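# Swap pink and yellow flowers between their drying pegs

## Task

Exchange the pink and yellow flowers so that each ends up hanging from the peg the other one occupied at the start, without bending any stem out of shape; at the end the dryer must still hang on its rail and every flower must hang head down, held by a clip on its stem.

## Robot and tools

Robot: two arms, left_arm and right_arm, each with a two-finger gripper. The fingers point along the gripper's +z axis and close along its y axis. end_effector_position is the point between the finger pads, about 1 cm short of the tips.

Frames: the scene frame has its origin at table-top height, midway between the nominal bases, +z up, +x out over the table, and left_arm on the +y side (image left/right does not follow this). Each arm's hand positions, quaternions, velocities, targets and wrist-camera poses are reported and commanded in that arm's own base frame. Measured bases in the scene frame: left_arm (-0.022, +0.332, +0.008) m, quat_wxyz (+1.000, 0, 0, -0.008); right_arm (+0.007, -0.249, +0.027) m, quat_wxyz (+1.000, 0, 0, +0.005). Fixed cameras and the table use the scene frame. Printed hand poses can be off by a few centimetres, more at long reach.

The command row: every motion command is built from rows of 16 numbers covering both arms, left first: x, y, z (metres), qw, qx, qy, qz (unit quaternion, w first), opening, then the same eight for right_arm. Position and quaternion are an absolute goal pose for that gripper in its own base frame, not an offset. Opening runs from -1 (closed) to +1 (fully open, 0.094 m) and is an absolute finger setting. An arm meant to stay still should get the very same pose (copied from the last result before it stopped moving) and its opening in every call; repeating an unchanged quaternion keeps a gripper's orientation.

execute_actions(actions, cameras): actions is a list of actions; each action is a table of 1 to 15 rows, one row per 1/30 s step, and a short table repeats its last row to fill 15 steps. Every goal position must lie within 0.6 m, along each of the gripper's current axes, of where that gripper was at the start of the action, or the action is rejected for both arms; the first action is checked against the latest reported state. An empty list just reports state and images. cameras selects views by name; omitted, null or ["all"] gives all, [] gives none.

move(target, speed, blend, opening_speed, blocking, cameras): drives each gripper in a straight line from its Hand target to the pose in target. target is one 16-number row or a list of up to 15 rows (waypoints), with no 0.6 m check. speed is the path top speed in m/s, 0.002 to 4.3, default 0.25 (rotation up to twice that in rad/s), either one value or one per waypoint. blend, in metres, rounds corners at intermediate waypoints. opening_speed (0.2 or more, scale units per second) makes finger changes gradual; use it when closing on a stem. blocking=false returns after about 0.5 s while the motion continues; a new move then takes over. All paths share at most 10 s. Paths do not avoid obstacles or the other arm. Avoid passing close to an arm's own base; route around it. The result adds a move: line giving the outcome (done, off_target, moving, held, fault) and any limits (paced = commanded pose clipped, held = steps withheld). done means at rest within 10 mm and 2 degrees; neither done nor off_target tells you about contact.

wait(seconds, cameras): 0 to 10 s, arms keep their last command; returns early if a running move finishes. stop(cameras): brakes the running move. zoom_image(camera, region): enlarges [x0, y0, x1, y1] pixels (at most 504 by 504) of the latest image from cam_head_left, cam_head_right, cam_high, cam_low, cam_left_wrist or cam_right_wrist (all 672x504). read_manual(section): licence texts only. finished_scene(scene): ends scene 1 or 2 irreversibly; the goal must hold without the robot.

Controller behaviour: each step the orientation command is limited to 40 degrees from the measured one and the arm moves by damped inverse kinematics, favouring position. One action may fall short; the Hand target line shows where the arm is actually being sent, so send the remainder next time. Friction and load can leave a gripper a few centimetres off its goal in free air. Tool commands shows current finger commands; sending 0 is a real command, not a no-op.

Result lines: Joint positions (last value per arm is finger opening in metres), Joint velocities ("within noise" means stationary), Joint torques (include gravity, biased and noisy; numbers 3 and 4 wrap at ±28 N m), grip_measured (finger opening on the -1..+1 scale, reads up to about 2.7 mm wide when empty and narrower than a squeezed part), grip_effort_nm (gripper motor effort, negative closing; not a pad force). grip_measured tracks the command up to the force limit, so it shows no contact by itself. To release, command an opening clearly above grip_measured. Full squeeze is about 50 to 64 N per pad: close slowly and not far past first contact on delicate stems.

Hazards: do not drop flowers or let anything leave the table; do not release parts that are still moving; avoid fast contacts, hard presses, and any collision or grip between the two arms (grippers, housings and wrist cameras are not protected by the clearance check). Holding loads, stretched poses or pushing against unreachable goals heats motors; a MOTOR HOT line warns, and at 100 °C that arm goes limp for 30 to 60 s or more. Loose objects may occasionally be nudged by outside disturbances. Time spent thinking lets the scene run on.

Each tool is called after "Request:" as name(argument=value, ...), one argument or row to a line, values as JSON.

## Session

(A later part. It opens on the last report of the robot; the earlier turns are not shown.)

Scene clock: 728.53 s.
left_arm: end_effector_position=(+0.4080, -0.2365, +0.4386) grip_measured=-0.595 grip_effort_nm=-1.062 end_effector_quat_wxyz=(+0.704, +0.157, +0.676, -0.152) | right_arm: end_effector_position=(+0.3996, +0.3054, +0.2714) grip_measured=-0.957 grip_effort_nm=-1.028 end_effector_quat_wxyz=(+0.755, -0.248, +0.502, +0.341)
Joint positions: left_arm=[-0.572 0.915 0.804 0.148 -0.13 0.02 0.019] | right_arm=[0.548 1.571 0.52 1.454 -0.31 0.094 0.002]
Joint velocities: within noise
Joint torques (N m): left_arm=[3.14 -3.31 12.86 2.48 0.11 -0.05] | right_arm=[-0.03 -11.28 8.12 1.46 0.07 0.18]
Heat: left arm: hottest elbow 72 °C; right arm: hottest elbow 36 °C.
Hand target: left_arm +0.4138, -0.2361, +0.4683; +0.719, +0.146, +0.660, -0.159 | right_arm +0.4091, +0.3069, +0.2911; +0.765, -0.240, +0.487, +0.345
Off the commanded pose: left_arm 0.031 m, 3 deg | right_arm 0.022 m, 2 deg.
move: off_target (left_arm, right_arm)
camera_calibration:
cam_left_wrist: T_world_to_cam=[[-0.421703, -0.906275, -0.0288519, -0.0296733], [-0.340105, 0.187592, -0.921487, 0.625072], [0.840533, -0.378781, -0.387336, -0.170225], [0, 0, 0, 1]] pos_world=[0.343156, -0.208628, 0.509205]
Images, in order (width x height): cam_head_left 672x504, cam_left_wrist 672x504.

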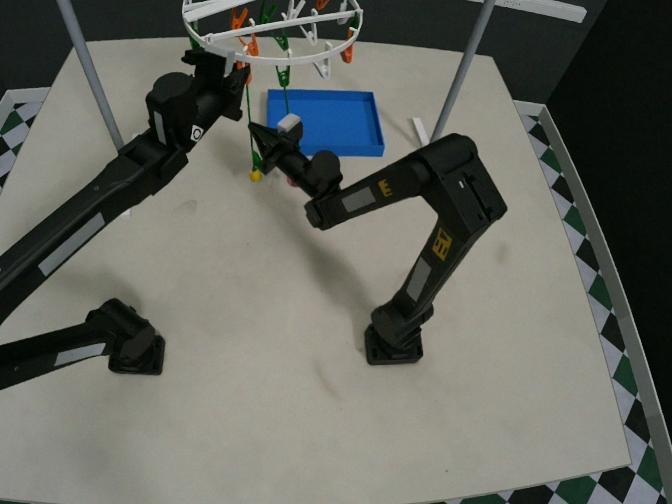

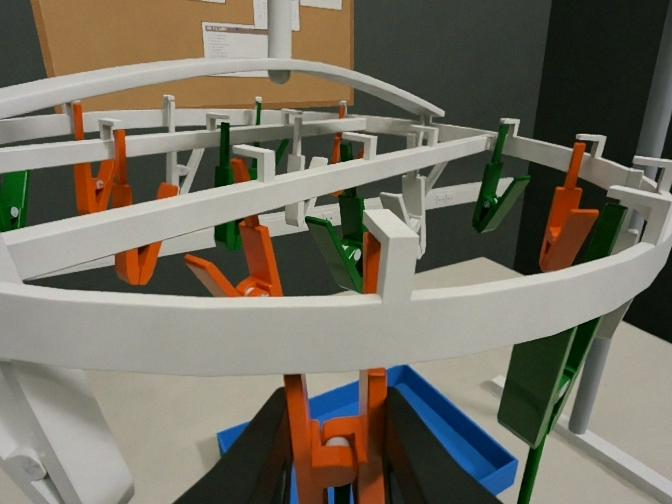

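Request:
move(
  target=[
    [0.4155,-0.237,0.469,0.719,0.146,0.660,-0.159,-0.2,0.410,0.3075,0.291,0.765,-0.24,0.487,0.345,-1],
  ],
  opening_speed=0.3,
  cameras=["cam_left_wrist","cam_right_wrist"],
)

Request:
zoom_image(
  camera="cam_left_wrist",
  region=[240, 380, 440, 504],
)

Scene clock: 733.73 s.
left_arm: end_effector_position=(+0.4080, -0.2365, +0.4386) grip_measured=-0.202 grip_effort_nm=0.051 end_effector_quat_wxyz=(+0.704, +0.157, +0.676, -0.152) | right_arm: end_effector_position=(+0.3996, +0.3053, +0.2717) grip_measured=-0.957 grip_effort_nm=-1.033 end_effector_quat_wxyz=(+0.755, -0.248, +0.502, +0.341)
Joint positions: left_arm=[-0.572 0.915 0.804 0.148 -0.13 0.02 0.037] | right_arm=[0.548 1.57 0.52 1.453 -0.31 0.094 0.002]
Joint velocities: within noise
Joint torques (N m): left_arm=[3.14 -3.31 12.82 2.48 0.13 -0.05] | right_arm=[0.09 -11.34 8.14 1.48 0.07 0.19]
Heat: left arm: hottest elbow 72 °C; right arm: hottest elbow 36 °C.
Hand target: left_arm +0.4138, -0.2361, +0.4683; +0.719, +0.146, +0.660, -0.159 | right_arm +0.4091, +0.3069, +0.2910; +0.765, -0.240, +0.487, +0.345
Off the commanded pose: left_arm 0.031 m, 3 deg | right_arm 0.022 m, 2 deg.
move: off_target (left_arm, right_arm)
camera_calibration:
cam_left_wrist: T_world_to_cam=[[-0.421703, -0.906275, -0.0288519, -0.0296733], [-0.340105, 0.187592, -0.921487, 0.625072], [0.840533, -0.378781, -0.387336, -0.170225], [0, 0, 0, 1]] pos_world=[0.343156, -0.208628, 0.509205]
cam_right_wrist: T_world_to_cam=[[0.764672, -0.643009, 0.0426036, -0.121853], [0.00321863, -0.0623, -0.998052, 0.329237], [0.644411, 0.76332, -0.0455695, -0.389326], [0, 0, 0, 1]] pos_world=[0.343004, 0.23934, 0.316045]
Images, in order (width x height): cam_left_wrist 672x504, cam_right_wrist 672x504.

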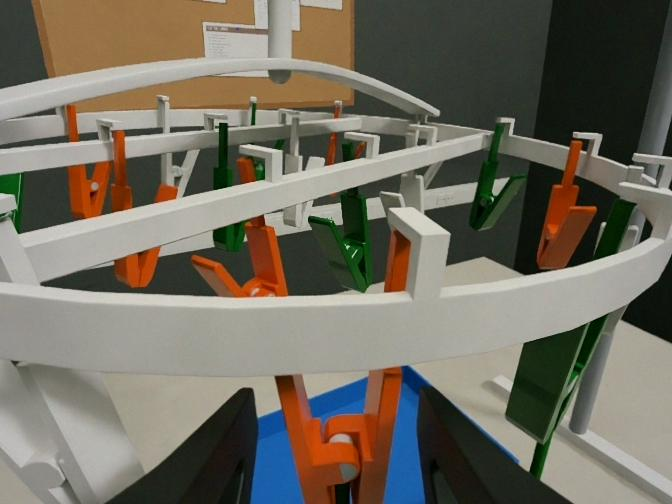

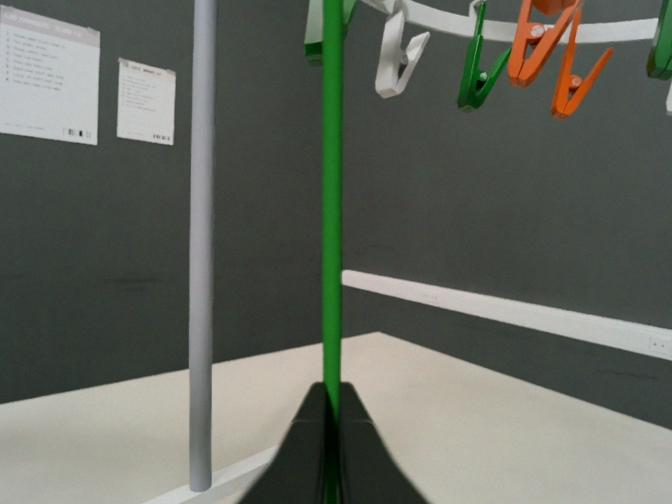

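Scaled by 2.520 from the camera's 672x504 image, which has a finer 960x720 frame.

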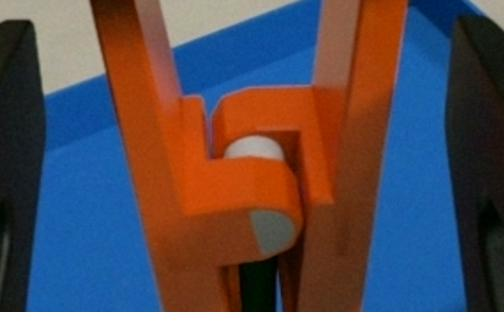

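Request:
move(
  target=[
    [0.4155,-0.237,0.469,0.719,0.146,0.660,-0.159,0.2,0.410,0.3075,0.291,0.765,-0.24,0.487,0.345,-1],
    [0.342,-0.203,0.472,0.719,0.146,0.660,-0.159,0.2,0.410,0.3075,0.291,0.765,-0.24,0.487,0.345,-1],
  ],
  opening_speed=0.8,
  speed=0.12,
  cameras=["cam_left_wrist"],
)

Request:
zoom_image(
  camera="cam_left_wrist",
  region=[200, 340, 440, 504],
)

Scene clock: 738.30 s.
left_arm: end_effector_position=(+0.3459, -0.2015, +0.4709) grip_measured=+0.198 grip_effort_nm=0.051 end_effector_quat_wxyz=(+0.721, +0.145, +0.660, -0.155) | right_arm: end_effector_position=(+0.3994, +0.3053, +0.2723) grip_measured=-0.957 grip_effort_nm=-1.033 end_effector_quat_wxyz=(+0.756, -0.248, +0.501, +0.341)
Joint positions: left_arm=[-0.601 0.692 0.757 0.022 -0.172 0.02 0.056] | right_arm=[0.548 1.569 0.52 1.453 -0.31 0.094 0.002]
Joint velocities: within noise
Joint torques (N m): left_arm=[1.79 -2.2 9.18 1.73 -0.06 0] | right_arm=[-0.03 -11.16 8.09 1.57 0.07 0.17]
Heat: left arm: hottest elbow 72 °C; right arm: hottest elbow 36 °C.
Hand target: left_arm +0.3421, -0.2030, +0.4719; +0.719, +0.146, +0.660, -0.159 | right_arm +0.4091, +0.3069, +0.2910; +0.765, -0.240, +0.487, +0.345
Off the commanded pose: left_arm 0.004 m, 1 deg | right_arm 0.022 m, 2 deg.
move: off_target (right_arm)
camera_calibration:
cam_left_wrist: T_world_to_cam=[[-0.409053, -0.912328, -0.0182383, -0.0338693], [-0.303978, 0.155083, -0.939972, 0.616837], [0.860391, -0.378954, -0.340765, -0.121121], [0, 0, 0, 1]] pos_world=[0.277862, -0.17246, 0.537918]
Images, in order (width x height): cam_left_wrist 672x504.

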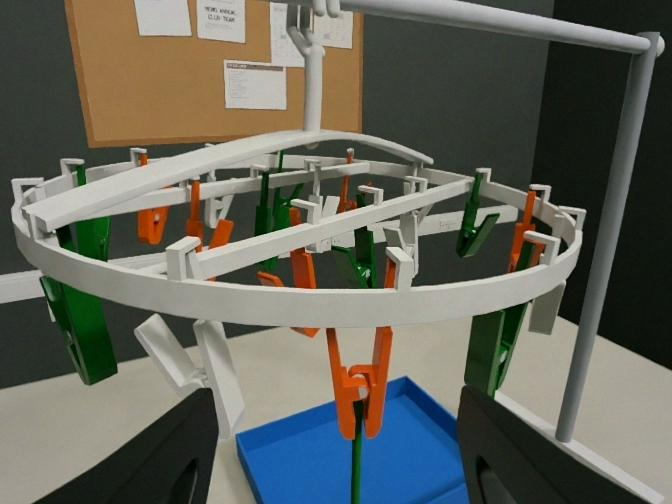

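Scaled by 2.100 from the camera's 672x504 image, which has a finer 960x720 frame.

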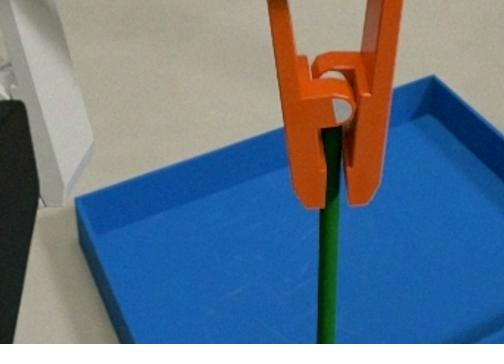

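Request:
move(
  target=[
    [0.342,-0.203,0.472,0.719,0.146,0.660,-0.159,0.2,0.4065,0.3065,0.285,0.765,-0.24,0.487,0.345,-0.75],
    [0.342,-0.203,0.472,0.719,0.146,0.660,-0.159,0.2,0.4065,0.3065,0.285,0.765,-0.24,0.487,0.345,-0.2],
    [0.342,-0.203,0.472,0.719,0.146,0.660,-0.159,0.2,0.360,0.254,0.265,0.765,-0.24,0.487,0.345,-0.2],
  ],
  opening_speed=0.4,
  speed=0.08,
  cameras=["cam_left_wrist","cam_right_wrist"],
)

Scene clock: 745.33 s.
left_arm: end_effector_position=(+0.3460, -0.2014, +0.4708) grip_measured=+0.198 grip_effort_nm=0.051 end_effector_quat_wxyz=(+0.721, +0.145, +0.660, -0.155) | right_arm: end_effector_position=(+0.3620, +0.2598, +0.2640) grip_measured=-0.201 grip_effort_nm=0.071 end_effector_quat_wxyz=(+0.761, -0.248, +0.495, +0.339)
Joint positions: left_arm=[-0.601 0.692 0.757 0.022 -0.172 0.02 0.056] | right_arm=[0.482 1.508 0.37 1.567 -0.371 0.118 0.038]
Joint velocities: within noise
Joint torques (N m): left_arm=[1.85 -2.26 9.2 1.69 -0.05 0] | right_arm=[-0.09 -8.76 3.75 2.28 0.03 0.19]
Heat: left arm: hottest elbow 71 °C; right arm: hottest elbow 36 °C.
Hand target: left_arm +0.3421, -0.2030, +0.4719; +0.719, +0.146, +0.660, -0.159 | right_arm +0.3600, +0.2542, +0.2653; +0.761, -0.242, +0.494, +0.343
Off the commanded pose: left_arm 0.004 m, 1 deg | right_arm 0.006 m, 2 deg.
joint sent to its limit (right arm) — joint 4 (wrist pitch), upper limit. The joint targets still meet the commanded pose.
move: done; target 2's new opening was sent with right_arm's hand 0.014 m and 2 deg from that target
camera_calibration:
cam_left_wrist: T_world_to_cam=[[-0.408688, -0.912491, -0.0183042, -0.0338338], [-0.30436, 0.15517, -0.939834, 0.616806], [0.86043, -0.378527, -0.341142, -0.120937], [0, 0, 0, 1]] pos_world=[0.277962, -0.172361, 0.537819]
cam_right_wrist: T_world_to_cam=[[0.76288, -0.644396, 0.0526119, -0.123679], [0.0205284, -0.0571914, -0.998152, 0.311227], [0.646214, 0.76255, -0.0304017, -0.335236], [0, 0, 0, 1]] pos_world=[0.304597, 0.193736, 0.306967]
Images, in order (width x height): cam_left_wrist 672x504, cam_right_wrist 672x504.

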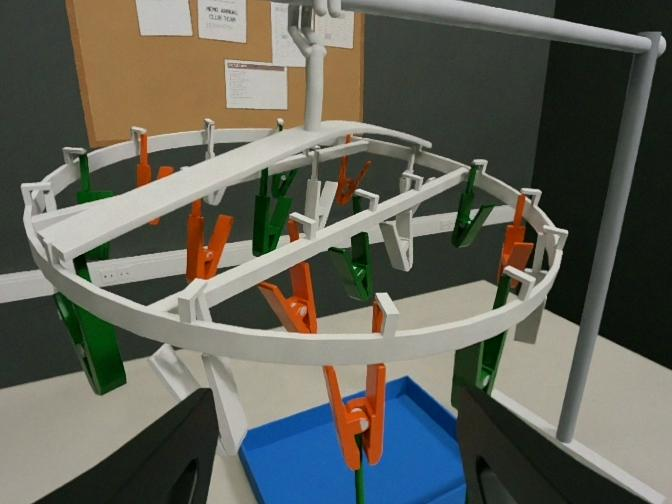

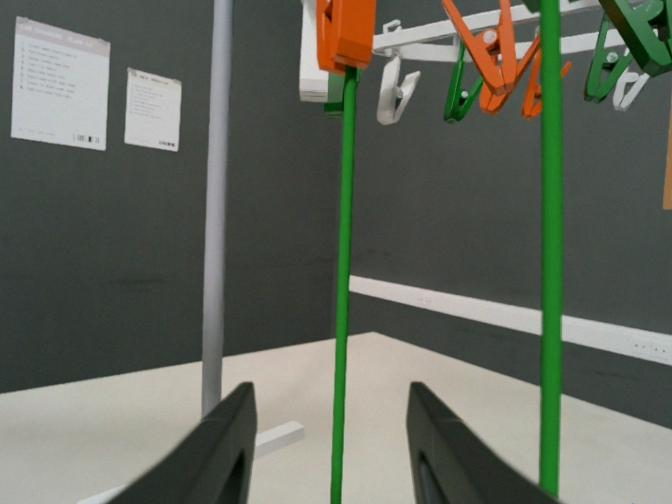

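Request:
move(
  target=[
    [0.342,-0.203,0.472,0.719,0.146,0.660,-0.159,0.2,0.30,0.17,0.28,0.765,-0.10,0.58,0.12,-0.2],
    [0.342,-0.203,0.472,0.719,0.146,0.660,-0.159,0.2,0.30,0.155,0.43,0.7306,-0.0297,0.6813,0.0319,0.25],
  ],
  speed=0.2,
  cameras=["cam_left_wrist","cam_right_wrist","cam_high"],
)

Scene clock: 753.43 s.
left_arm: end_effector_position=(+0.3460, -0.2014, +0.4708) grip_measured=+0.198 grip_effort_nm=0.051 end_effector_quat_wxyz=(+0.721, +0.145, +0.660, -0.155) | right_arm: end_effector_position=(+0.2998, +0.1535, +0.3959) grip_measured=+0.248 grip_effort_nm=0.066 end_effector_quat_wxyz=(+0.719, -0.047, +0.694, +0.012)
Joint positions: left_arm=[-0.601 0.692 0.757 0.022 -0.172 0.02 0.056] | right_arm=[0.834 0.539 0.549 0.036 0.748 -0.082 0.059]
Joint velocities: within noise
Joint torques (N m): left_arm=[1.9 -2.26 9.2 1.69 -0.05 0] | right_arm=[0.85 1.79 13.94 1.5 -0.03 0.19]
Heat: left arm: hottest elbow 70 °C; right arm: hottest elbow 37 °C.
Hand target: left_arm +0.3421, -0.2030, +0.4719; +0.719, +0.146, +0.660, -0.159 | right_arm +0.2985, +0.1539, +0.4292; +0.731, -0.030, +0.681, +0.032
Off the commanded pose: left_arm 0.004 m, 1 deg | right_arm 0.034 m, 4 deg.
move: off_target (right_arm); target 2's new opening was sent with right_arm's hand 0.034 m and 4 deg from that target
camera_calibration:
cam_left_wrist: T_world_to_cam=[[-0.408688, -0.912491, -0.0183042, -0.0338338], [-0.30436, 0.15517, -0.939834, 0.616806], [0.86043, -0.378527, -0.341142, -0.120937], [0, 0, 0, 1]] pos_world=[0.277962, -0.172361, 0.537819]
cam_right_wrist: T_world_to_cam=[[0.0887416, -0.994256, 0.0598394, 0.101265], [-0.378687, -0.0892427, -0.921212, 0.532223], [0.92126, 0.0590894, -0.384432, -0.0442266], [0, 0, 0, 1]] pos_world=[0.233304, 0.150793, 0.467229]
Images, in order (width x height): cam_high 672x504, cam_left_wrist 672x504, cam_right_wrist 672x504.

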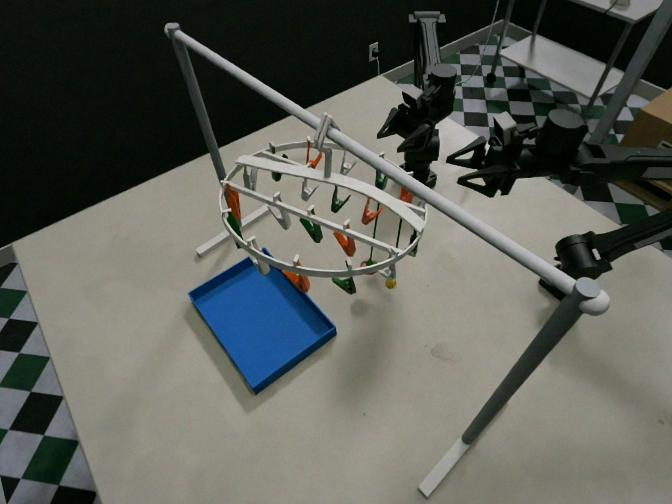

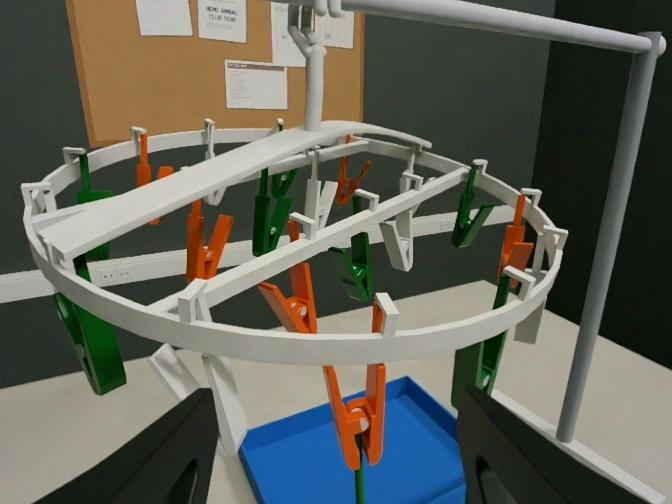

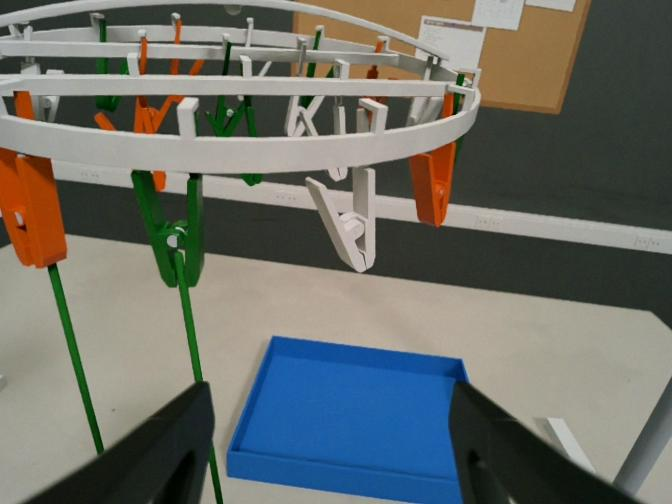

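Request:
move(
  target=[
    [0.300,-0.200,0.44,0.7874,0.1926,0.5016,-0.3023,0.2,0.30,0.155,0.43,0.7306,-0.0297,0.6813,0.0319,0.25],
    [0.305,-0.215,0.345,0.7874,0.1926,0.5016,-0.3023,0.2,0.30,0.155,0.43,0.7306,-0.0297,0.6813,0.0319,0.25],
  ],
  speed=0.2,
  blend=[0.03,0],
  cameras=["cam_left_wrist","cam_right_wrist"],
)

Scene clock: 765.77 s.
left_arm: end_effector_position=(+0.3060, -0.2118, +0.3426) grip_measured=+0.198 grip_effort_nm=0.046 end_effector_quat_wxyz=(+0.786, +0.194, +0.507, -0.296) | right_arm: end_effector_position=(+0.2998, +0.1535, +0.3956) grip_measured=+0.249 grip_effort_nm=0.066 end_effector_quat_wxyz=(+0.718, -0.048, +0.694, +0.012)
Joint positions: left_arm=[-0.515 0.915 0.262 1.085 0.191 -0.082 0.056] | right_arm=[0.834 0.539 0.549 0.035 0.748 -0.081 0.059]
Joint velocities: within noise
Joint torques (N m): left_arm=[1.85 -1.32 7.57 2.5 -0.11 -0.02] | right_arm=[0.79 1.85 13.93 1.61 -0.03 0.19]
Heat: left arm: hottest elbow 68 °C; right arm: hottest elbow 42 °C.
Hand target: left_arm +0.3049, -0.2149, +0.3451; +0.787, +0.193, +0.502, -0.302 | right_arm +0.2985, +0.1539, +0.4291; +0.731, -0.030, +0.681, +0.032
Off the commanded pose: left_arm 0.004 m, 1 deg | right_arm 0.034 m, 4 deg.
move: off_target (right_arm)
camera_calibration:
cam_left_wrist: T_world_to_cam=[[-0.653783, -0.756539, -0.014736, 0.044785], [0.00180725, 0.0179133, -0.999838, 0.38353], [0.75668, -0.653703, -0.0103441, -0.274062], [0, 0, 0, 1]] pos_world=[0.235964, -0.152144, 0.381293]
cam_right_wrist: T_world_to_cam=[[0.0888956, -0.994204, 0.0604625, 0.101033], [-0.379728, -0.0899462, -0.920715, 0.532203], [0.920817, 0.0588882, -0.385523, -0.0437583], [0, 0, 0, 1]] pos_world=[0.233404, 0.150894, 0.467029]
Images, in order (width x height): cam_left_wrist 672x504, cam_right_wrist 672x504.

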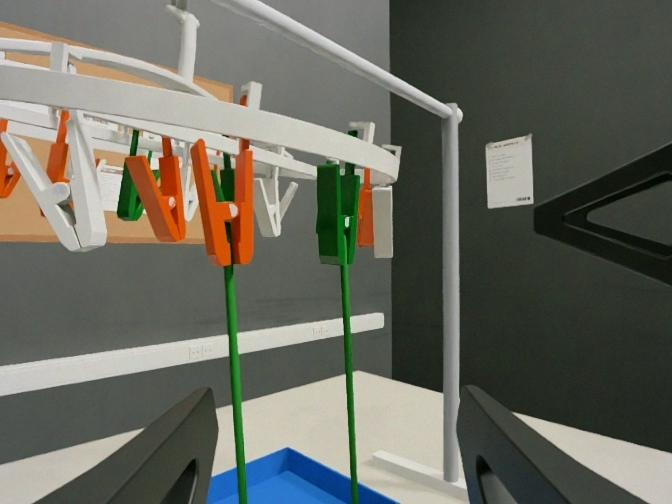

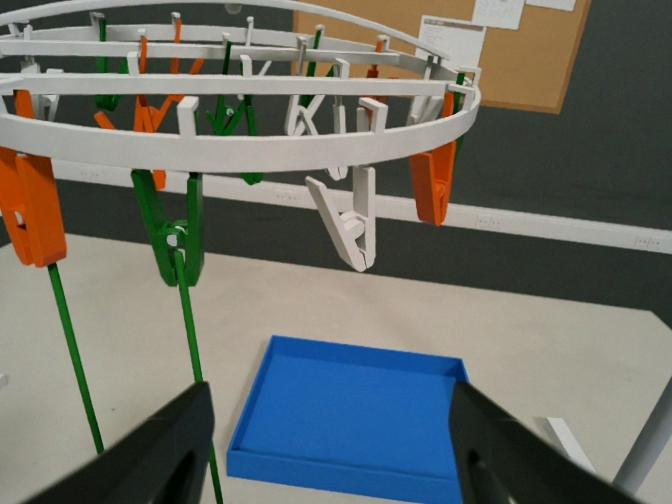

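Request:
move(
  target=[
    [0.305,-0.215,0.345,0.7874,0.1926,0.5016,-0.3023,0.2,0.31,0.205,0.42,0.7306,-0.0297,0.6813,0.0319,0.28],
  ],
  speed=0.2,
  cameras=["cam_left_wrist","cam_right_wrist"],
)

Scene clock: 771.60 s.
left_arm: end_effector_position=(+0.3061, -0.2118, +0.3425) grip_measured=+0.198 grip_effort_nm=0.046 end_effector_quat_wxyz=(+0.786, +0.193, +0.507, -0.296) | right_arm: end_effector_position=(+0.3083, +0.1992, +0.3830) grip_measured=+0.279 grip_effort_nm=0.081 end_effector_quat_wxyz=(+0.715, -0.048, +0.697, +0.010)
Joint positions: left_arm=[-0.515 0.915 0.262 1.085 0.19 -0.082 0.056] | right_arm=[0.942 0.7 0.569 0.166 0.857 -0.081 0.06]
Joint velocities: within noise
Joint torques (N m): left_arm=[1.85 -1.32 7.57 2.56 -0.1 -0.02] | right_arm=[1.03 -0.15 13.86 2.44 0.06 0.04]
Heat: left arm: hottest elbow 65 °C; right arm: hottest elbow 43 °C.
Hand target: left_arm +0.3050, -0.2149, +0.3450; +0.787, +0.193, +0.502, -0.302 | right_arm +0.3084, +0.2033, +0.4191; +0.731, -0.030, +0.681, +0.032
Off the commanded pose: left_arm 0.004 m, 1 deg | right_arm 0.037 m, 4 deg.
move: off_target (right_arm)
camera_calibration:
cam_left_wrist: T_world_to_cam=[[-0.653514, -0.756775, -0.0145199, 0.0446679], [0.00165861, 0.0177512, -0.999841, 0.383542], [0.756913, -0.653434, -0.0103455, -0.274151], [0, 0, 0, 1]] pos_world=[0.236064, -0.152145, 0.381293]
cam_right_wrist: T_world_to_cam=[[0.0879065, -0.99409, 0.063691, 0.145431], [-0.387993, -0.0930586, -0.916952, 0.529649], [0.917461, 0.0558944, -0.39388, -0.0542672], [0, 0, 0, 1]] pos_world=[0.242504, 0.196893, 0.455026]
Images, in order (width x height): cam_left_wrist 672x504, cam_right_wrist 672x504.

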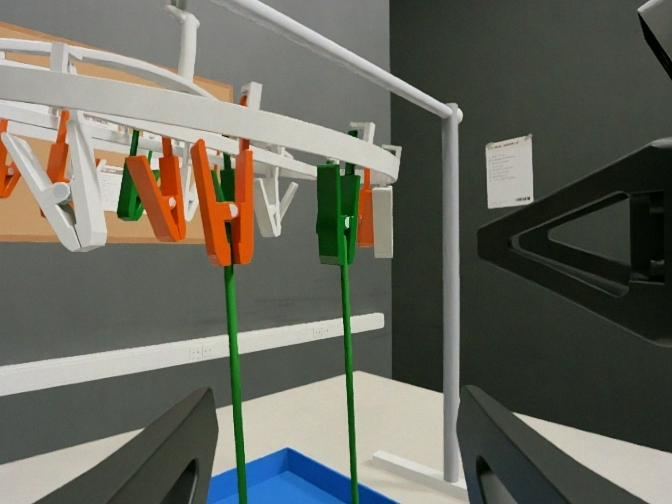

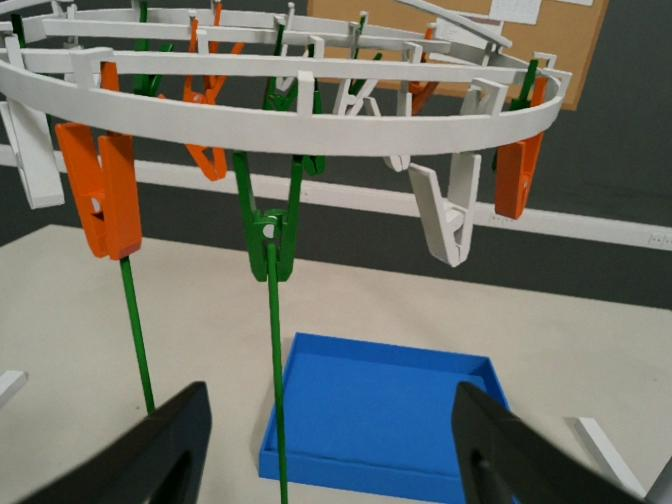

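Request:
move(
  target=[
    [0.305,-0.215,0.345,0.7874,0.1926,0.5016,-0.3023,0.2,0.335,0.234,0.437,0.7306,-0.0297,0.6813,0.0319,0.28],
  ],
  speed=0.2,
  cameras=["cam_right_wrist"],
)

Scene clock: 776.07 s.
left_arm: end_effector_position=(+0.3061, -0.2118, +0.3425) grip_measured=+0.198 grip_effort_nm=0.046 end_effector_quat_wxyz=(+0.786, +0.193, +0.507, -0.296) | right_arm: end_effector_position=(+0.3293, +0.2298, +0.4016) grip_measured=+0.279 grip_effort_nm=0.071 end_effector_quat_wxyz=(+0.716, -0.050, +0.696, +0.014)
Joint positions: left_arm=[-0.515 0.915 0.262 1.085 0.19 -0.082 0.056] | right_arm=[0.942 0.82 0.664 0.195 0.849 -0.081 0.06]
Joint velocities: within noise
Joint torques (N m): left_arm=[1.85 -1.26 7.57 2.56 -0.11 -0.02] | right_arm=[0.32 -1.49 13.85 2.4 -0.08 0.06]
Heat: left arm: hottest elbow 64 °C; right arm: hottest elbow 44 °C.
Hand target: left_arm +0.3050, -0.2149, +0.3451; +0.787, +0.193, +0.502, -0.302 | right_arm +0.3330, +0.2324, +0.4361; +0.731, -0.030, +0.681, +0.032
Off the commanded pose: left_arm 0.004 m, 1 deg | right_arm 0.036 m, 4 deg.
move: off_target (right_arm)
camera_calibration:
cam_right_wrist: T_world_to_cam=[[0.0961778, -0.993475, 0.0613031, 0.170863], [-0.385123, -0.0939339, -0.918072, 0.557379], [0.91784, 0.064689, -0.391644, -0.0710218], [0, 0, 0, 1]] pos_world=[0.263413, 0.226699, 0.473425]
Images, in order (width x height): cam_right_wrist 672x504.

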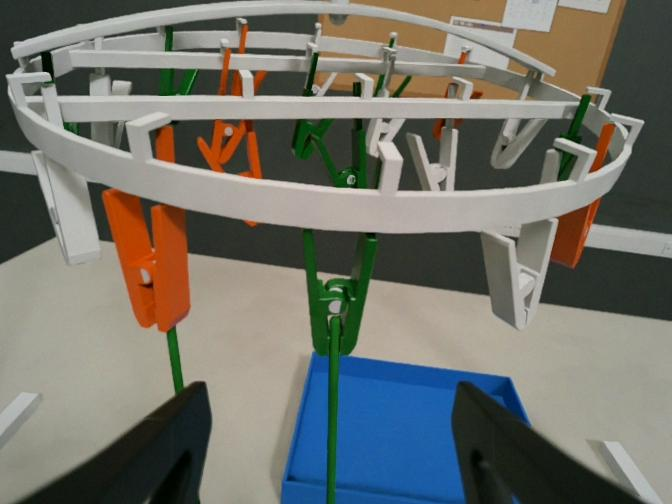

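Request:
move(
  target=[
    [0.305,-0.215,0.345,0.7874,0.1926,0.5016,-0.3023,0.2,0.395,0.241,0.436,0.7306,-0.0297,0.6813,0.0319,0.28],
  ],
  speed=0.1,
  cameras=["cam_right_wrist","cam_left_wrist"],
)

Scene clock: 781.33 s.
left_arm: end_effector_position=(+0.3061, -0.2118, +0.3425) grip_measured=+0.198 grip_effort_nm=0.051 end_effector_quat_wxyz=(+0.786, +0.193, +0.507, -0.296) | right_arm: end_effector_position=(+0.3857, +0.2381, +0.4013) grip_measured=+0.279 grip_effort_nm=0.071 end_effector_quat_wxyz=(+0.714, -0.055, +0.698, +0.014)
Joint positions: left_arm=[-0.515 0.915 0.262 1.085 0.19 -0.082 0.056] | right_arm=[0.807 0.959 0.738 0.249 0.709 -0.078 0.06]
Joint velocities: within noise
Joint torques (N m): left_arm=[1.85 -1.32 7.58 2.56 -0.1 -0.02] | right_arm=[-0.09 -3.66 13.78 2.51 -0.07 0.18]
Heat: left arm: hottest elbow 62 °C; right arm: hottest elbow 44 °C.
Hand target: left_arm +0.3050, -0.2149, +0.3451; +0.787, +0.193, +0.502, -0.302 | right_arm +0.3928, +0.2395, +0.4353; +0.731, -0.030, +0.681, +0.032
Off the commanded pose: left_arm 0.004 m, 1 deg | right_arm 0.036 m, 4 deg.
move: off_target (right_arm)
camera_calibration:
cam_left_wrist: T_world_to_cam=[[-0.653514, -0.756775, -0.0145199, 0.0446679], [0.00165861, 0.0177512, -0.999841, 0.383542], [0.756913, -0.653434, -0.0103455, -0.274151], [0, 0, 0, 1]] pos_world=[0.236064, -0.152145, 0.381293]
cam_right_wrist: T_world_to_cam=[[0.101355, -0.992484, 0.0685766, 0.168624], [-0.388229, -0.102925, -0.915797, 0.582064], [0.915972, 0.0661973, -0.395743, -0.12144], [0, 0, 0, 1]] pos_world=[0.320119, 0.235304, 0.47343]
Images, in order (width x height): cam_left_wrist 672x504, cam_right_wrist 672x504.

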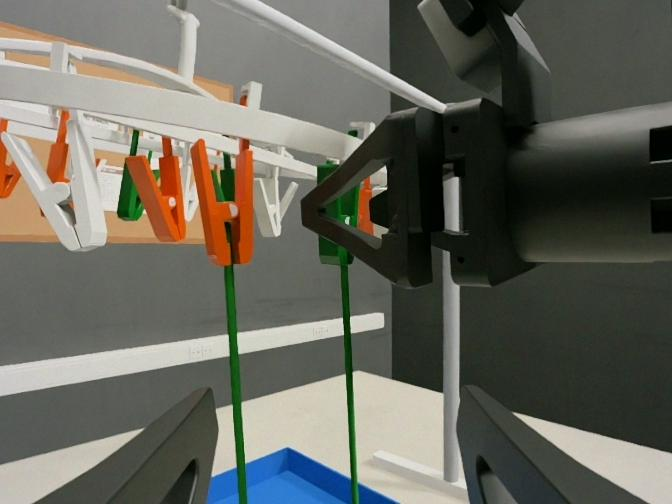

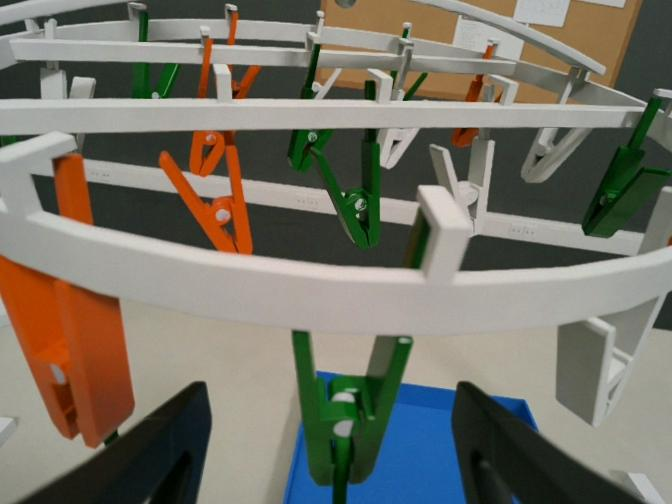

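Request:
move(
  target=[
    [0.305,-0.215,0.345,0.7874,0.1926,0.5016,-0.3023,0.2,0.4145,0.2395,0.438,0.7306,-0.0297,0.6813,0.0319,0.28],
  ],
  speed=0.08,
  cameras=["cam_right_wrist"],
)

Scene clock: 784.30 s.
left_arm: end_effector_position=(+0.3061, -0.2118, +0.3425) grip_measured=+0.198 grip_effort_nm=0.046 end_effector_quat_wxyz=(+0.786, +0.193, +0.507, -0.296) | right_arm: end_effector_position=(+0.4047, +0.2367, +0.4028) grip_measured=+0.279 grip_effort_nm=0.066 end_effector_quat_wxyz=(+0.714, -0.054, +0.698, +0.014)
Joint positions: left_arm=[-0.515 0.915 0.262 1.085 0.19 -0.082 0.056] | right_arm=[0.761 0.997 0.766 0.255 0.664 -0.072 0.06]
Joint velocities: within noise
Joint torques (N m): left_arm=[1.85 -1.32 7.58 2.55 -0.1 -0.02] | right_arm=[-0.32 -4.48 13.78 2.52 -0.08 0.17]
Heat: left arm: hottest elbow 62 °C; right arm: hottest elbow 44 °C.
Hand target: left_arm +0.3050, -0.2149, +0.3451; +0.787, +0.193, +0.502, -0.302 | right_arm +0.4123, +0.2381, +0.4371; +0.731, -0.030, +0.681, +0.032
Off the commanded pose: left_arm 0.004 m, 1 deg | right_arm 0.037 m, 4 deg.
move: off_target (right_arm)
camera_calibration:
cam_right_wrist: T_world_to_cam=[[0.101257, -0.992635, 0.0664972, 0.166146], [-0.390438, -0.101128, -0.915058, 0.590765], [0.915044, 0.066693, -0.397802, -0.137027], [0, 0, 0, 1]] pos_world=[0.339219, 0.233804, 0.475026]
Images, in order (width x height): cam_right_wrist 672x504.

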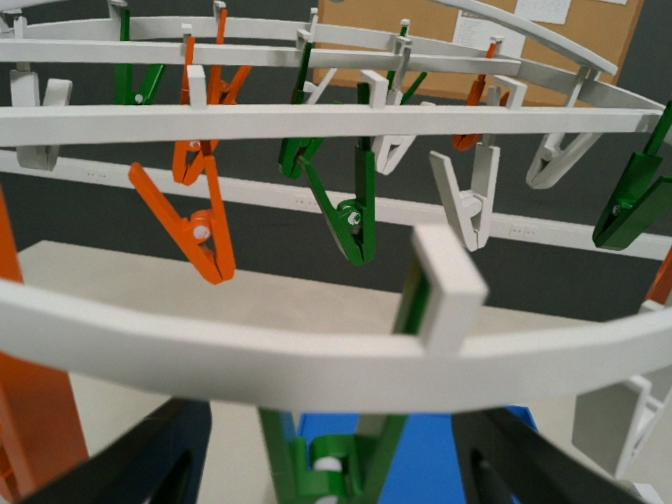

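Request:
move(
  target=[
    [0.305,-0.215,0.345,0.7874,0.1926,0.5016,-0.3023,0.2,0.4145,0.2395,0.438,0.7306,-0.0297,0.6813,0.0319,-0.25],
  ],
  opening_speed=0.5,
  cameras=["cam_right_wrist","cam_left_wrist"],
)

Scene clock: 786.93 s.
left_arm: end_effector_position=(+0.3062, -0.2119, +0.3424) grip_measured=+0.198 grip_effort_nm=0.046 end_effector_quat_wxyz=(+0.786, +0.194, +0.507, -0.296) | right_arm: end_effector_position=(+0.4047, +0.2367, +0.4033) grip_measured=-0.248 grip_effort_nm=-0.081 end_effector_quat_wxyz=(+0.714, -0.054, +0.698, +0.015)
Joint positions: left_arm=[-0.515 0.915 0.262 1.085 0.19 -0.082 0.056] | right_arm=[0.761 0.997 0.766 0.255 0.664 -0.071 0.035]
Joint velocities: within noise
Joint torques (N m): left_arm=[1.85 -1.26 7.57 2.56 -0.1 -0.02] | right_arm=[-0.32 -4.48 13.82 2.51 -0.06 0.2]
Heat: left arm: hottest elbow 61 °C; right arm: hottest elbow 44 °C.
Hand target: left_arm +0.3050, -0.2149, +0.3450; +0.787, +0.193, +0.502, -0.302 | right_arm +0.4124, +0.2381, +0.4371; +0.731, -0.030, +0.681, +0.032
Off the commanded pose: left_arm 0.004 m, 1 deg | right_arm 0.036 m, 4 deg.
move: off_target (right_arm)
camera_calibration:
cam_left_wrist: T_world_to_cam=[[-0.653519, -0.756772, -0.0144754, 0.0446408], [0.00132665, 0.0179791, -0.999837, 0.383556], [0.756909, -0.653432, -0.0107457, -0.274139], [0, 0, 0, 1]] pos_world=[0.236163, -0.152245, 0.381194]
cam_right_wrist: T_world_to_cam=[[0.101195, -0.992737, 0.0650565, 0.166743], [-0.389726, -0.099723, -0.915516, 0.590859], [0.915354, 0.0672916, -0.396987, -0.137454], [0, 0, 0, 1]] pos_world=[0.339219, 0.233704, 0.475525]
Images, in order (width x height): cam_left_wrist 672x504, cam_right_wrist 672x504.

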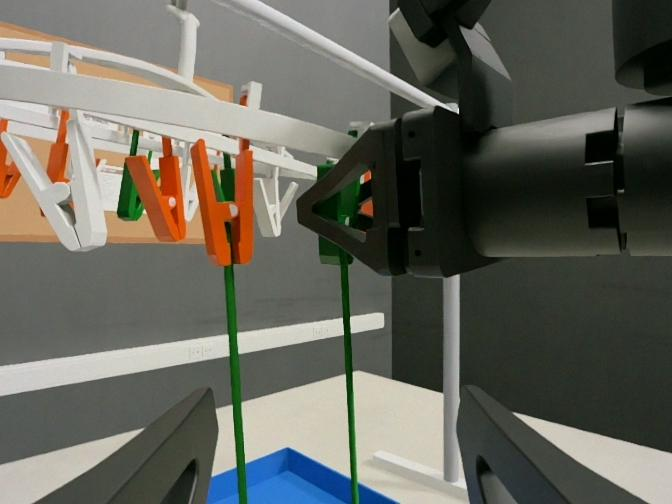

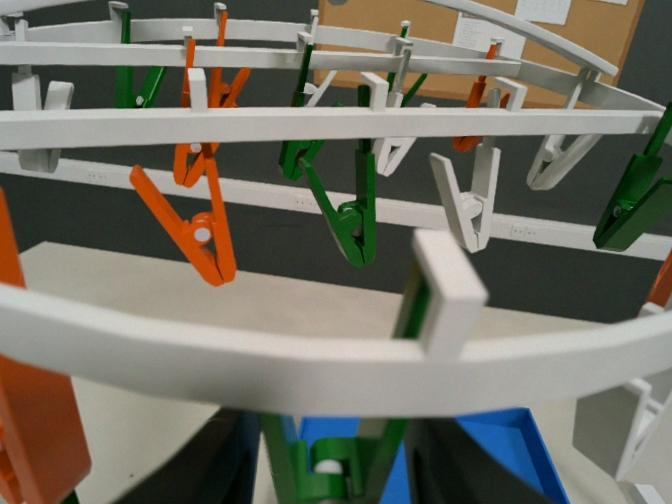

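Request:
move(
  target=[
    [0.305,-0.215,0.315,0.7874,0.1926,0.5016,-0.3023,0.2,0.4145,0.2395,0.438,0.7306,-0.0297,0.6813,0.0319,-0.25],
    [0.377,-0.283,0.315,0.7874,0.1926,0.5016,-0.3023,0.2,0.4145,0.2395,0.438,0.7306,-0.0297,0.6813,0.0319,-0.25],
  ],
  speed=0.12,
  cameras=["cam_left_wrist"],
)

Scene clock: 792.73 s.
left_arm: end_effector_position=(+0.3710, -0.2740, +0.2976) grip_measured=+0.198 grip_effort_nm=0.051 end_effector_quat_wxyz=(+0.774, +0.193, +0.523, -0.300) | right_arm: end_effector_position=(+0.4047, +0.2367, +0.4034) grip_measured=-0.249 grip_effort_nm=-0.076 end_effector_quat_wxyz=(+0.714, -0.054, +0.698, +0.015)
Joint positions: left_arm=[-0.588 1.366 0.412 1.346 0.125 -0.069 0.056] | right_arm=[0.761 0.997 0.766 0.256 0.664 -0.071 0.035]
Joint velocities: within noise
Joint torques (N m): left_arm=[1.85 -5.25 8.49 2.67 -0.08 0.16] | right_arm=[-0.32 -4.54 13.83 2.54 -0.08 0.19]
Heat: left arm: hottest elbow 60 °C; right arm: hottest elbow 46 °C.
Hand target: left_arm +0.3762, -0.2824, +0.3148; +0.787, +0.192, +0.502, -0.302 | right_arm +0.4124, +0.2381, +0.4371; +0.731, -0.030, +0.681, +0.032
Off the commanded pose: left_arm 0.021 m, 3 deg | right_arm 0.036 m, 4 deg.
move: off_target (left_arm, right_arm)
camera_calibration:
cam_left_wrist: T_world_to_cam=[[-0.659167, -0.751979, 0.00526555, 0.0368808], [-0.03795, 0.0262712, -0.998934, 0.356335], [0.751039, -0.658664, -0.0458547, -0.352982], [0, 0, 0, 1]] pos_world=[0.302936, -0.214124, 0.339575]
Images, in order (width x height): cam_left_wrist 672x504.

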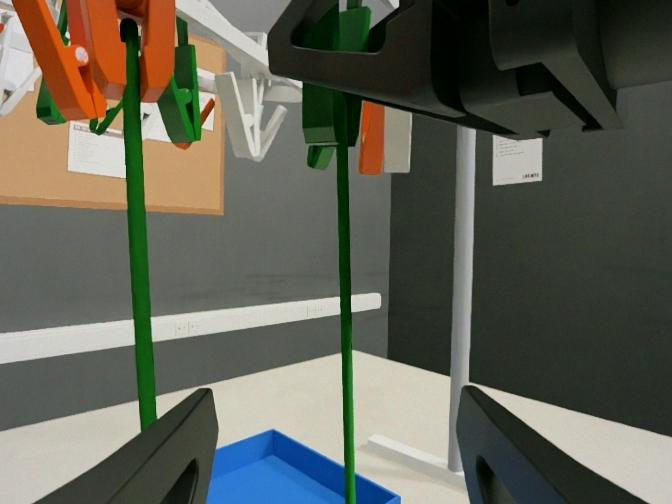

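Request:
move(
  target=[
    [0.409,-0.318,0.318,0.7874,0.1926,0.5016,-0.3023,0.05,0.4145,0.2395,0.438,0.7306,-0.0297,0.6813,0.0319,-0.25],
  ],
  speed=0.07,
  cameras=["cam_left_wrist"],
)

Scene clock: 798.57 s.
left_arm: end_effector_position=(+0.4017, -0.3073, +0.3064) grip_measured=+0.052 grip_effort_nm=-0.120 end_effector_quat_wxyz=(+0.780, +0.191, +0.513, -0.302) | right_arm: end_effector_position=(+0.4047, +0.2367, +0.4034) grip_measured=-0.249 grip_effort_nm=-0.076 end_effector_quat_wxyz=(+0.714, -0.053, +0.698, +0.015)
Joint positions: left_arm=[-0.618 1.47 0.537 1.346 0.098 -0.055 0.049] | right_arm=[0.761 0.997 0.766 0.256 0.664 -0.071 0.035]
Joint velocities: within noise
Joint torques (N m): left_arm=[1.79 -6.77 8.68 1.72 -0.09 0.2] | right_arm=[-0.21 -4.42 13.76 2.5 -0.08 0.2]
Heat: left arm: hottest elbow 59 °C; right arm: hottest elbow 47 °C.
Hand target: left_arm +0.4082, -0.3176, +0.3179; +0.787, +0.193, +0.502, -0.302 | right_arm +0.4124, +0.2381, +0.4372; +0.731, -0.030, +0.681, +0.032
Off the commanded pose: left_arm 0.017 m, 2 deg | right_arm 0.036 m, 4 deg.
move: off_target (left_arm, right_arm)
camera_calibration:
cam_left_wrist: T_world_to_cam=[[-0.659335, -0.751849, 0.00107739, 0.0334314], [-0.0182557, 0.0145768, -0.999727, 0.355912], [0.751628, -0.659175, -0.0233365, -0.40487], [0, 0, 0, 1]] pos_world=[0.332851, -0.246933, 0.346331]
Images, in order (width x height): cam_left_wrist 672x504.

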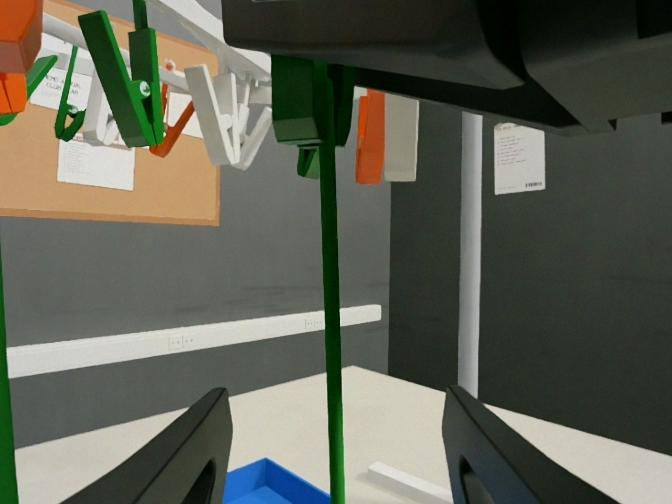

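Request:
move(
  target=[
    [0.4185,-0.326,0.318,0.7874,0.1926,0.5016,-0.3023,0.05,0.4145,0.2395,0.438,0.7306,-0.0297,0.6813,0.0319,-0.25],
  ],
  speed=0.07,
  cameras=["cam_left_wrist"],
)

Request:
zoom_image(
  camera="cam_left_wrist",
  region=[230, 300, 430, 500],
)

Scene clock: 802.00 s.
left_arm: end_effector_position=(+0.4110, -0.3146, +0.3077) grip_measured=+0.052 grip_effort_nm=-0.120 end_effector_quat_wxyz=(+0.782, +0.191, +0.511, -0.302) | right_arm: end_effector_position=(+0.4047, +0.2367, +0.4034) grip_measured=-0.249 grip_effort_nm=-0.081 end_effector_quat_wxyz=(+0.714, -0.053, +0.698, +0.015)
Joint positions: left_arm=[-0.62 1.498 0.57 1.346 0.095 -0.054 0.049] | right_arm=[0.761 0.997 0.766 0.256 0.664 -0.071 0.035]
Joint velocities: within noise
Joint torques (N m): left_arm=[1.9 -7.18 8.76 1.5 -0.08 0.17] | right_arm=[-0.15 -4.54 13.74 2.5 -0.07 0.21]
Heat: left arm: hottest elbow 59 °C; right arm: hottest elbow 47 °C.
Hand target: left_arm +0.4177, -0.3255, +0.3179; +0.787, +0.193, +0.502, -0.302 | right_arm +0.4124, +0.2381, +0.4372; +0.731, -0.030, +0.681, +0.032
Off the commanded pose: left_arm 0.017 m, 1 deg | right_arm 0.036 m, 4 deg.
move: off_target (left_arm, right_arm)
camera_calibration:
cam_left_wrist: T_world_to_cam=[[-0.658709, -0.752398, 0.000123748, 0.0339184], [-0.0138743, 0.0119822, -0.999832, 0.354853], [0.75227, -0.6586, -0.0183317, -0.418319], [0, 0, 0, 1]] pos_world=[0.341954, -0.254236, 0.347121]
Images, in order (width x height): cam_left_wrist 672x504.

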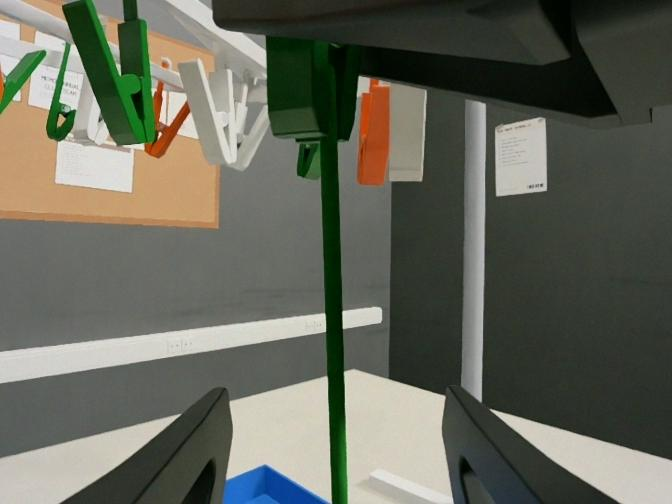

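Scaled by 2.520 from the camera's 672x504 image, which has a finer 960x720 frame.

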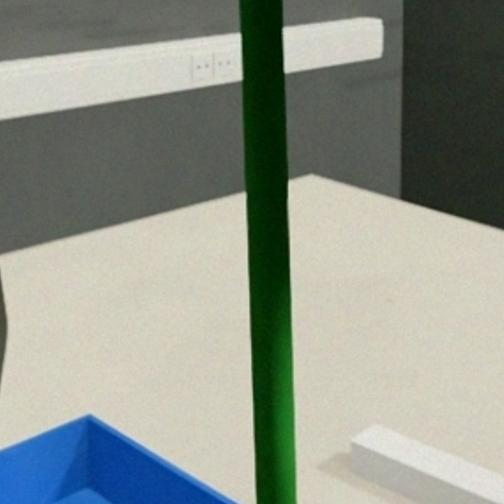

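Request:
move(
  target=[
    [0.4225,-0.3288,0.318,0.7874,0.1926,0.5016,-0.3023,0.05,0.4145,0.2395,0.438,0.7306,-0.0297,0.6813,0.0319,-0.25],
    [0.4225,-0.3288,0.318,0.7874,0.1926,0.5016,-0.3023,-1,0.4145,0.2395,0.438,0.7306,-0.0297,0.6813,0.0319,-0.25],
  ],
  speed=0.07,
  opening_speed=0.6,
  cameras=["cam_left_wrist","cam_right_wrist"],
)

Request:
zoom_image(
  camera="cam_left_wrist",
  region=[230, 300, 430, 500],
)

Scene clock: 807.80 s.
left_arm: end_effector_position=(+0.4148, -0.3176, +0.3086) grip_measured=-0.997 grip_effort_nm=-0.159 end_effector_quat_wxyz=(+0.783, +0.190, +0.510, -0.302) | right_arm: end_effector_position=(+0.4047, +0.2367, +0.4034) grip_measured=-0.249 grip_effort_nm=-0.076 end_effector_quat_wxyz=(+0.714, -0.053, +0.698, +0.015)
Joint positions: left_arm=[-0.621 1.509 0.584 1.346 0.095 -0.053 0] | right_arm=[0.761 0.997 0.766 0.256 0.664 -0.071 0.035]
Joint velocities: within noise
Joint torques (N m): left_arm=[1.85 -7.36 8.72 1.42 -0.07 0.16] | right_arm=[-0.15 -4.25 13.78 2.45 -0.08 0.2]
Heat: left arm: hottest elbow 59 °C; right arm: hottest elbow 48 °C.
Hand target: left_arm +0.4218, -0.3284, +0.3180; +0.787, +0.193, +0.502, -0.302 | right_arm +0.4124, +0.2381, +0.4372; +0.731, -0.030, +0.681, +0.032
Off the commanded pose: left_arm 0.017 m, 1 deg | right_arm 0.036 m, 4 deg.
move: off_target (left_arm, right_arm); target 2's new opening was sent with left_arm's hand 0.017 m and 1 deg from that target
camera_calibration:
cam_left_wrist: T_world_to_cam=[[-0.658874, -0.752253, -0.000449582, 0.0344681], [-0.0111595, 0.0103718, -0.999884, 0.354299], [0.752171, -0.658792, -0.0152285, -0.424096], [0, 0, 0, 1]] pos_world=[0.345657, -0.257137, 0.347815]
cam_right_wrist: T_world_to_cam=[[0.101149, -0.992773, 0.0645783, 0.166988], [-0.389258, -0.0992289, -0.915768, 0.590796], [0.915558, 0.0674912, -0.396482, -0.137771], [0, 0, 0, 1]] pos_world=[0.339219, 0.233704, 0.475625]
Images, in order (width x height): cam_left_wrist 672x504, cam_right_wrist 672x504.

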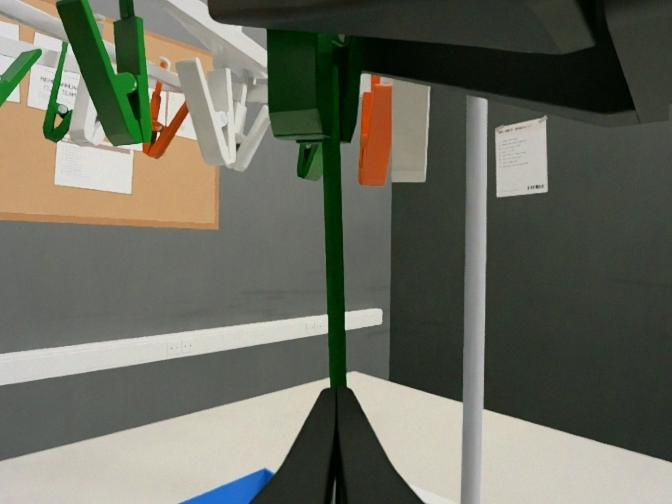

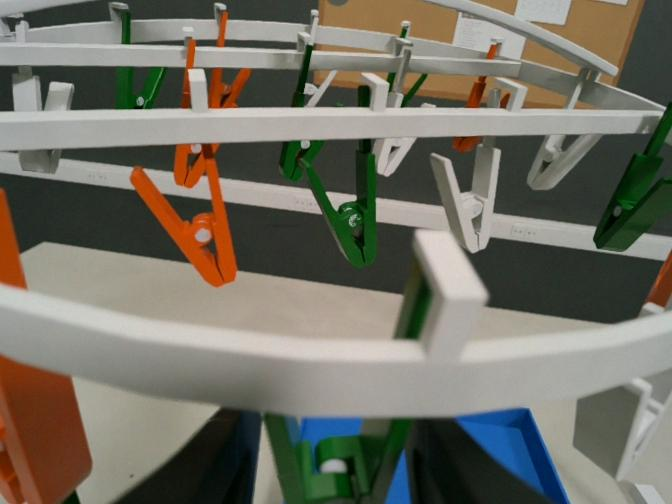

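Scaled by 2.520 from the camera's 672x504 image, which has a finer 960x720 frame.

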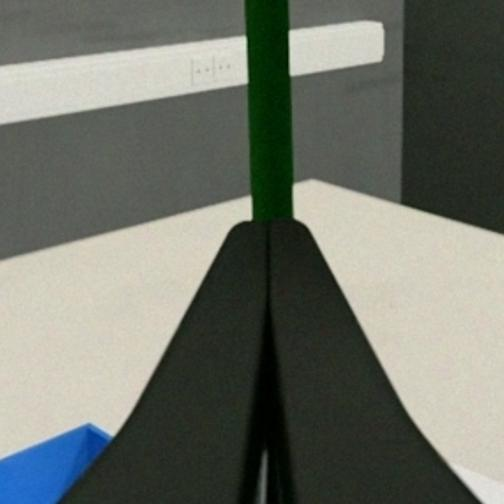

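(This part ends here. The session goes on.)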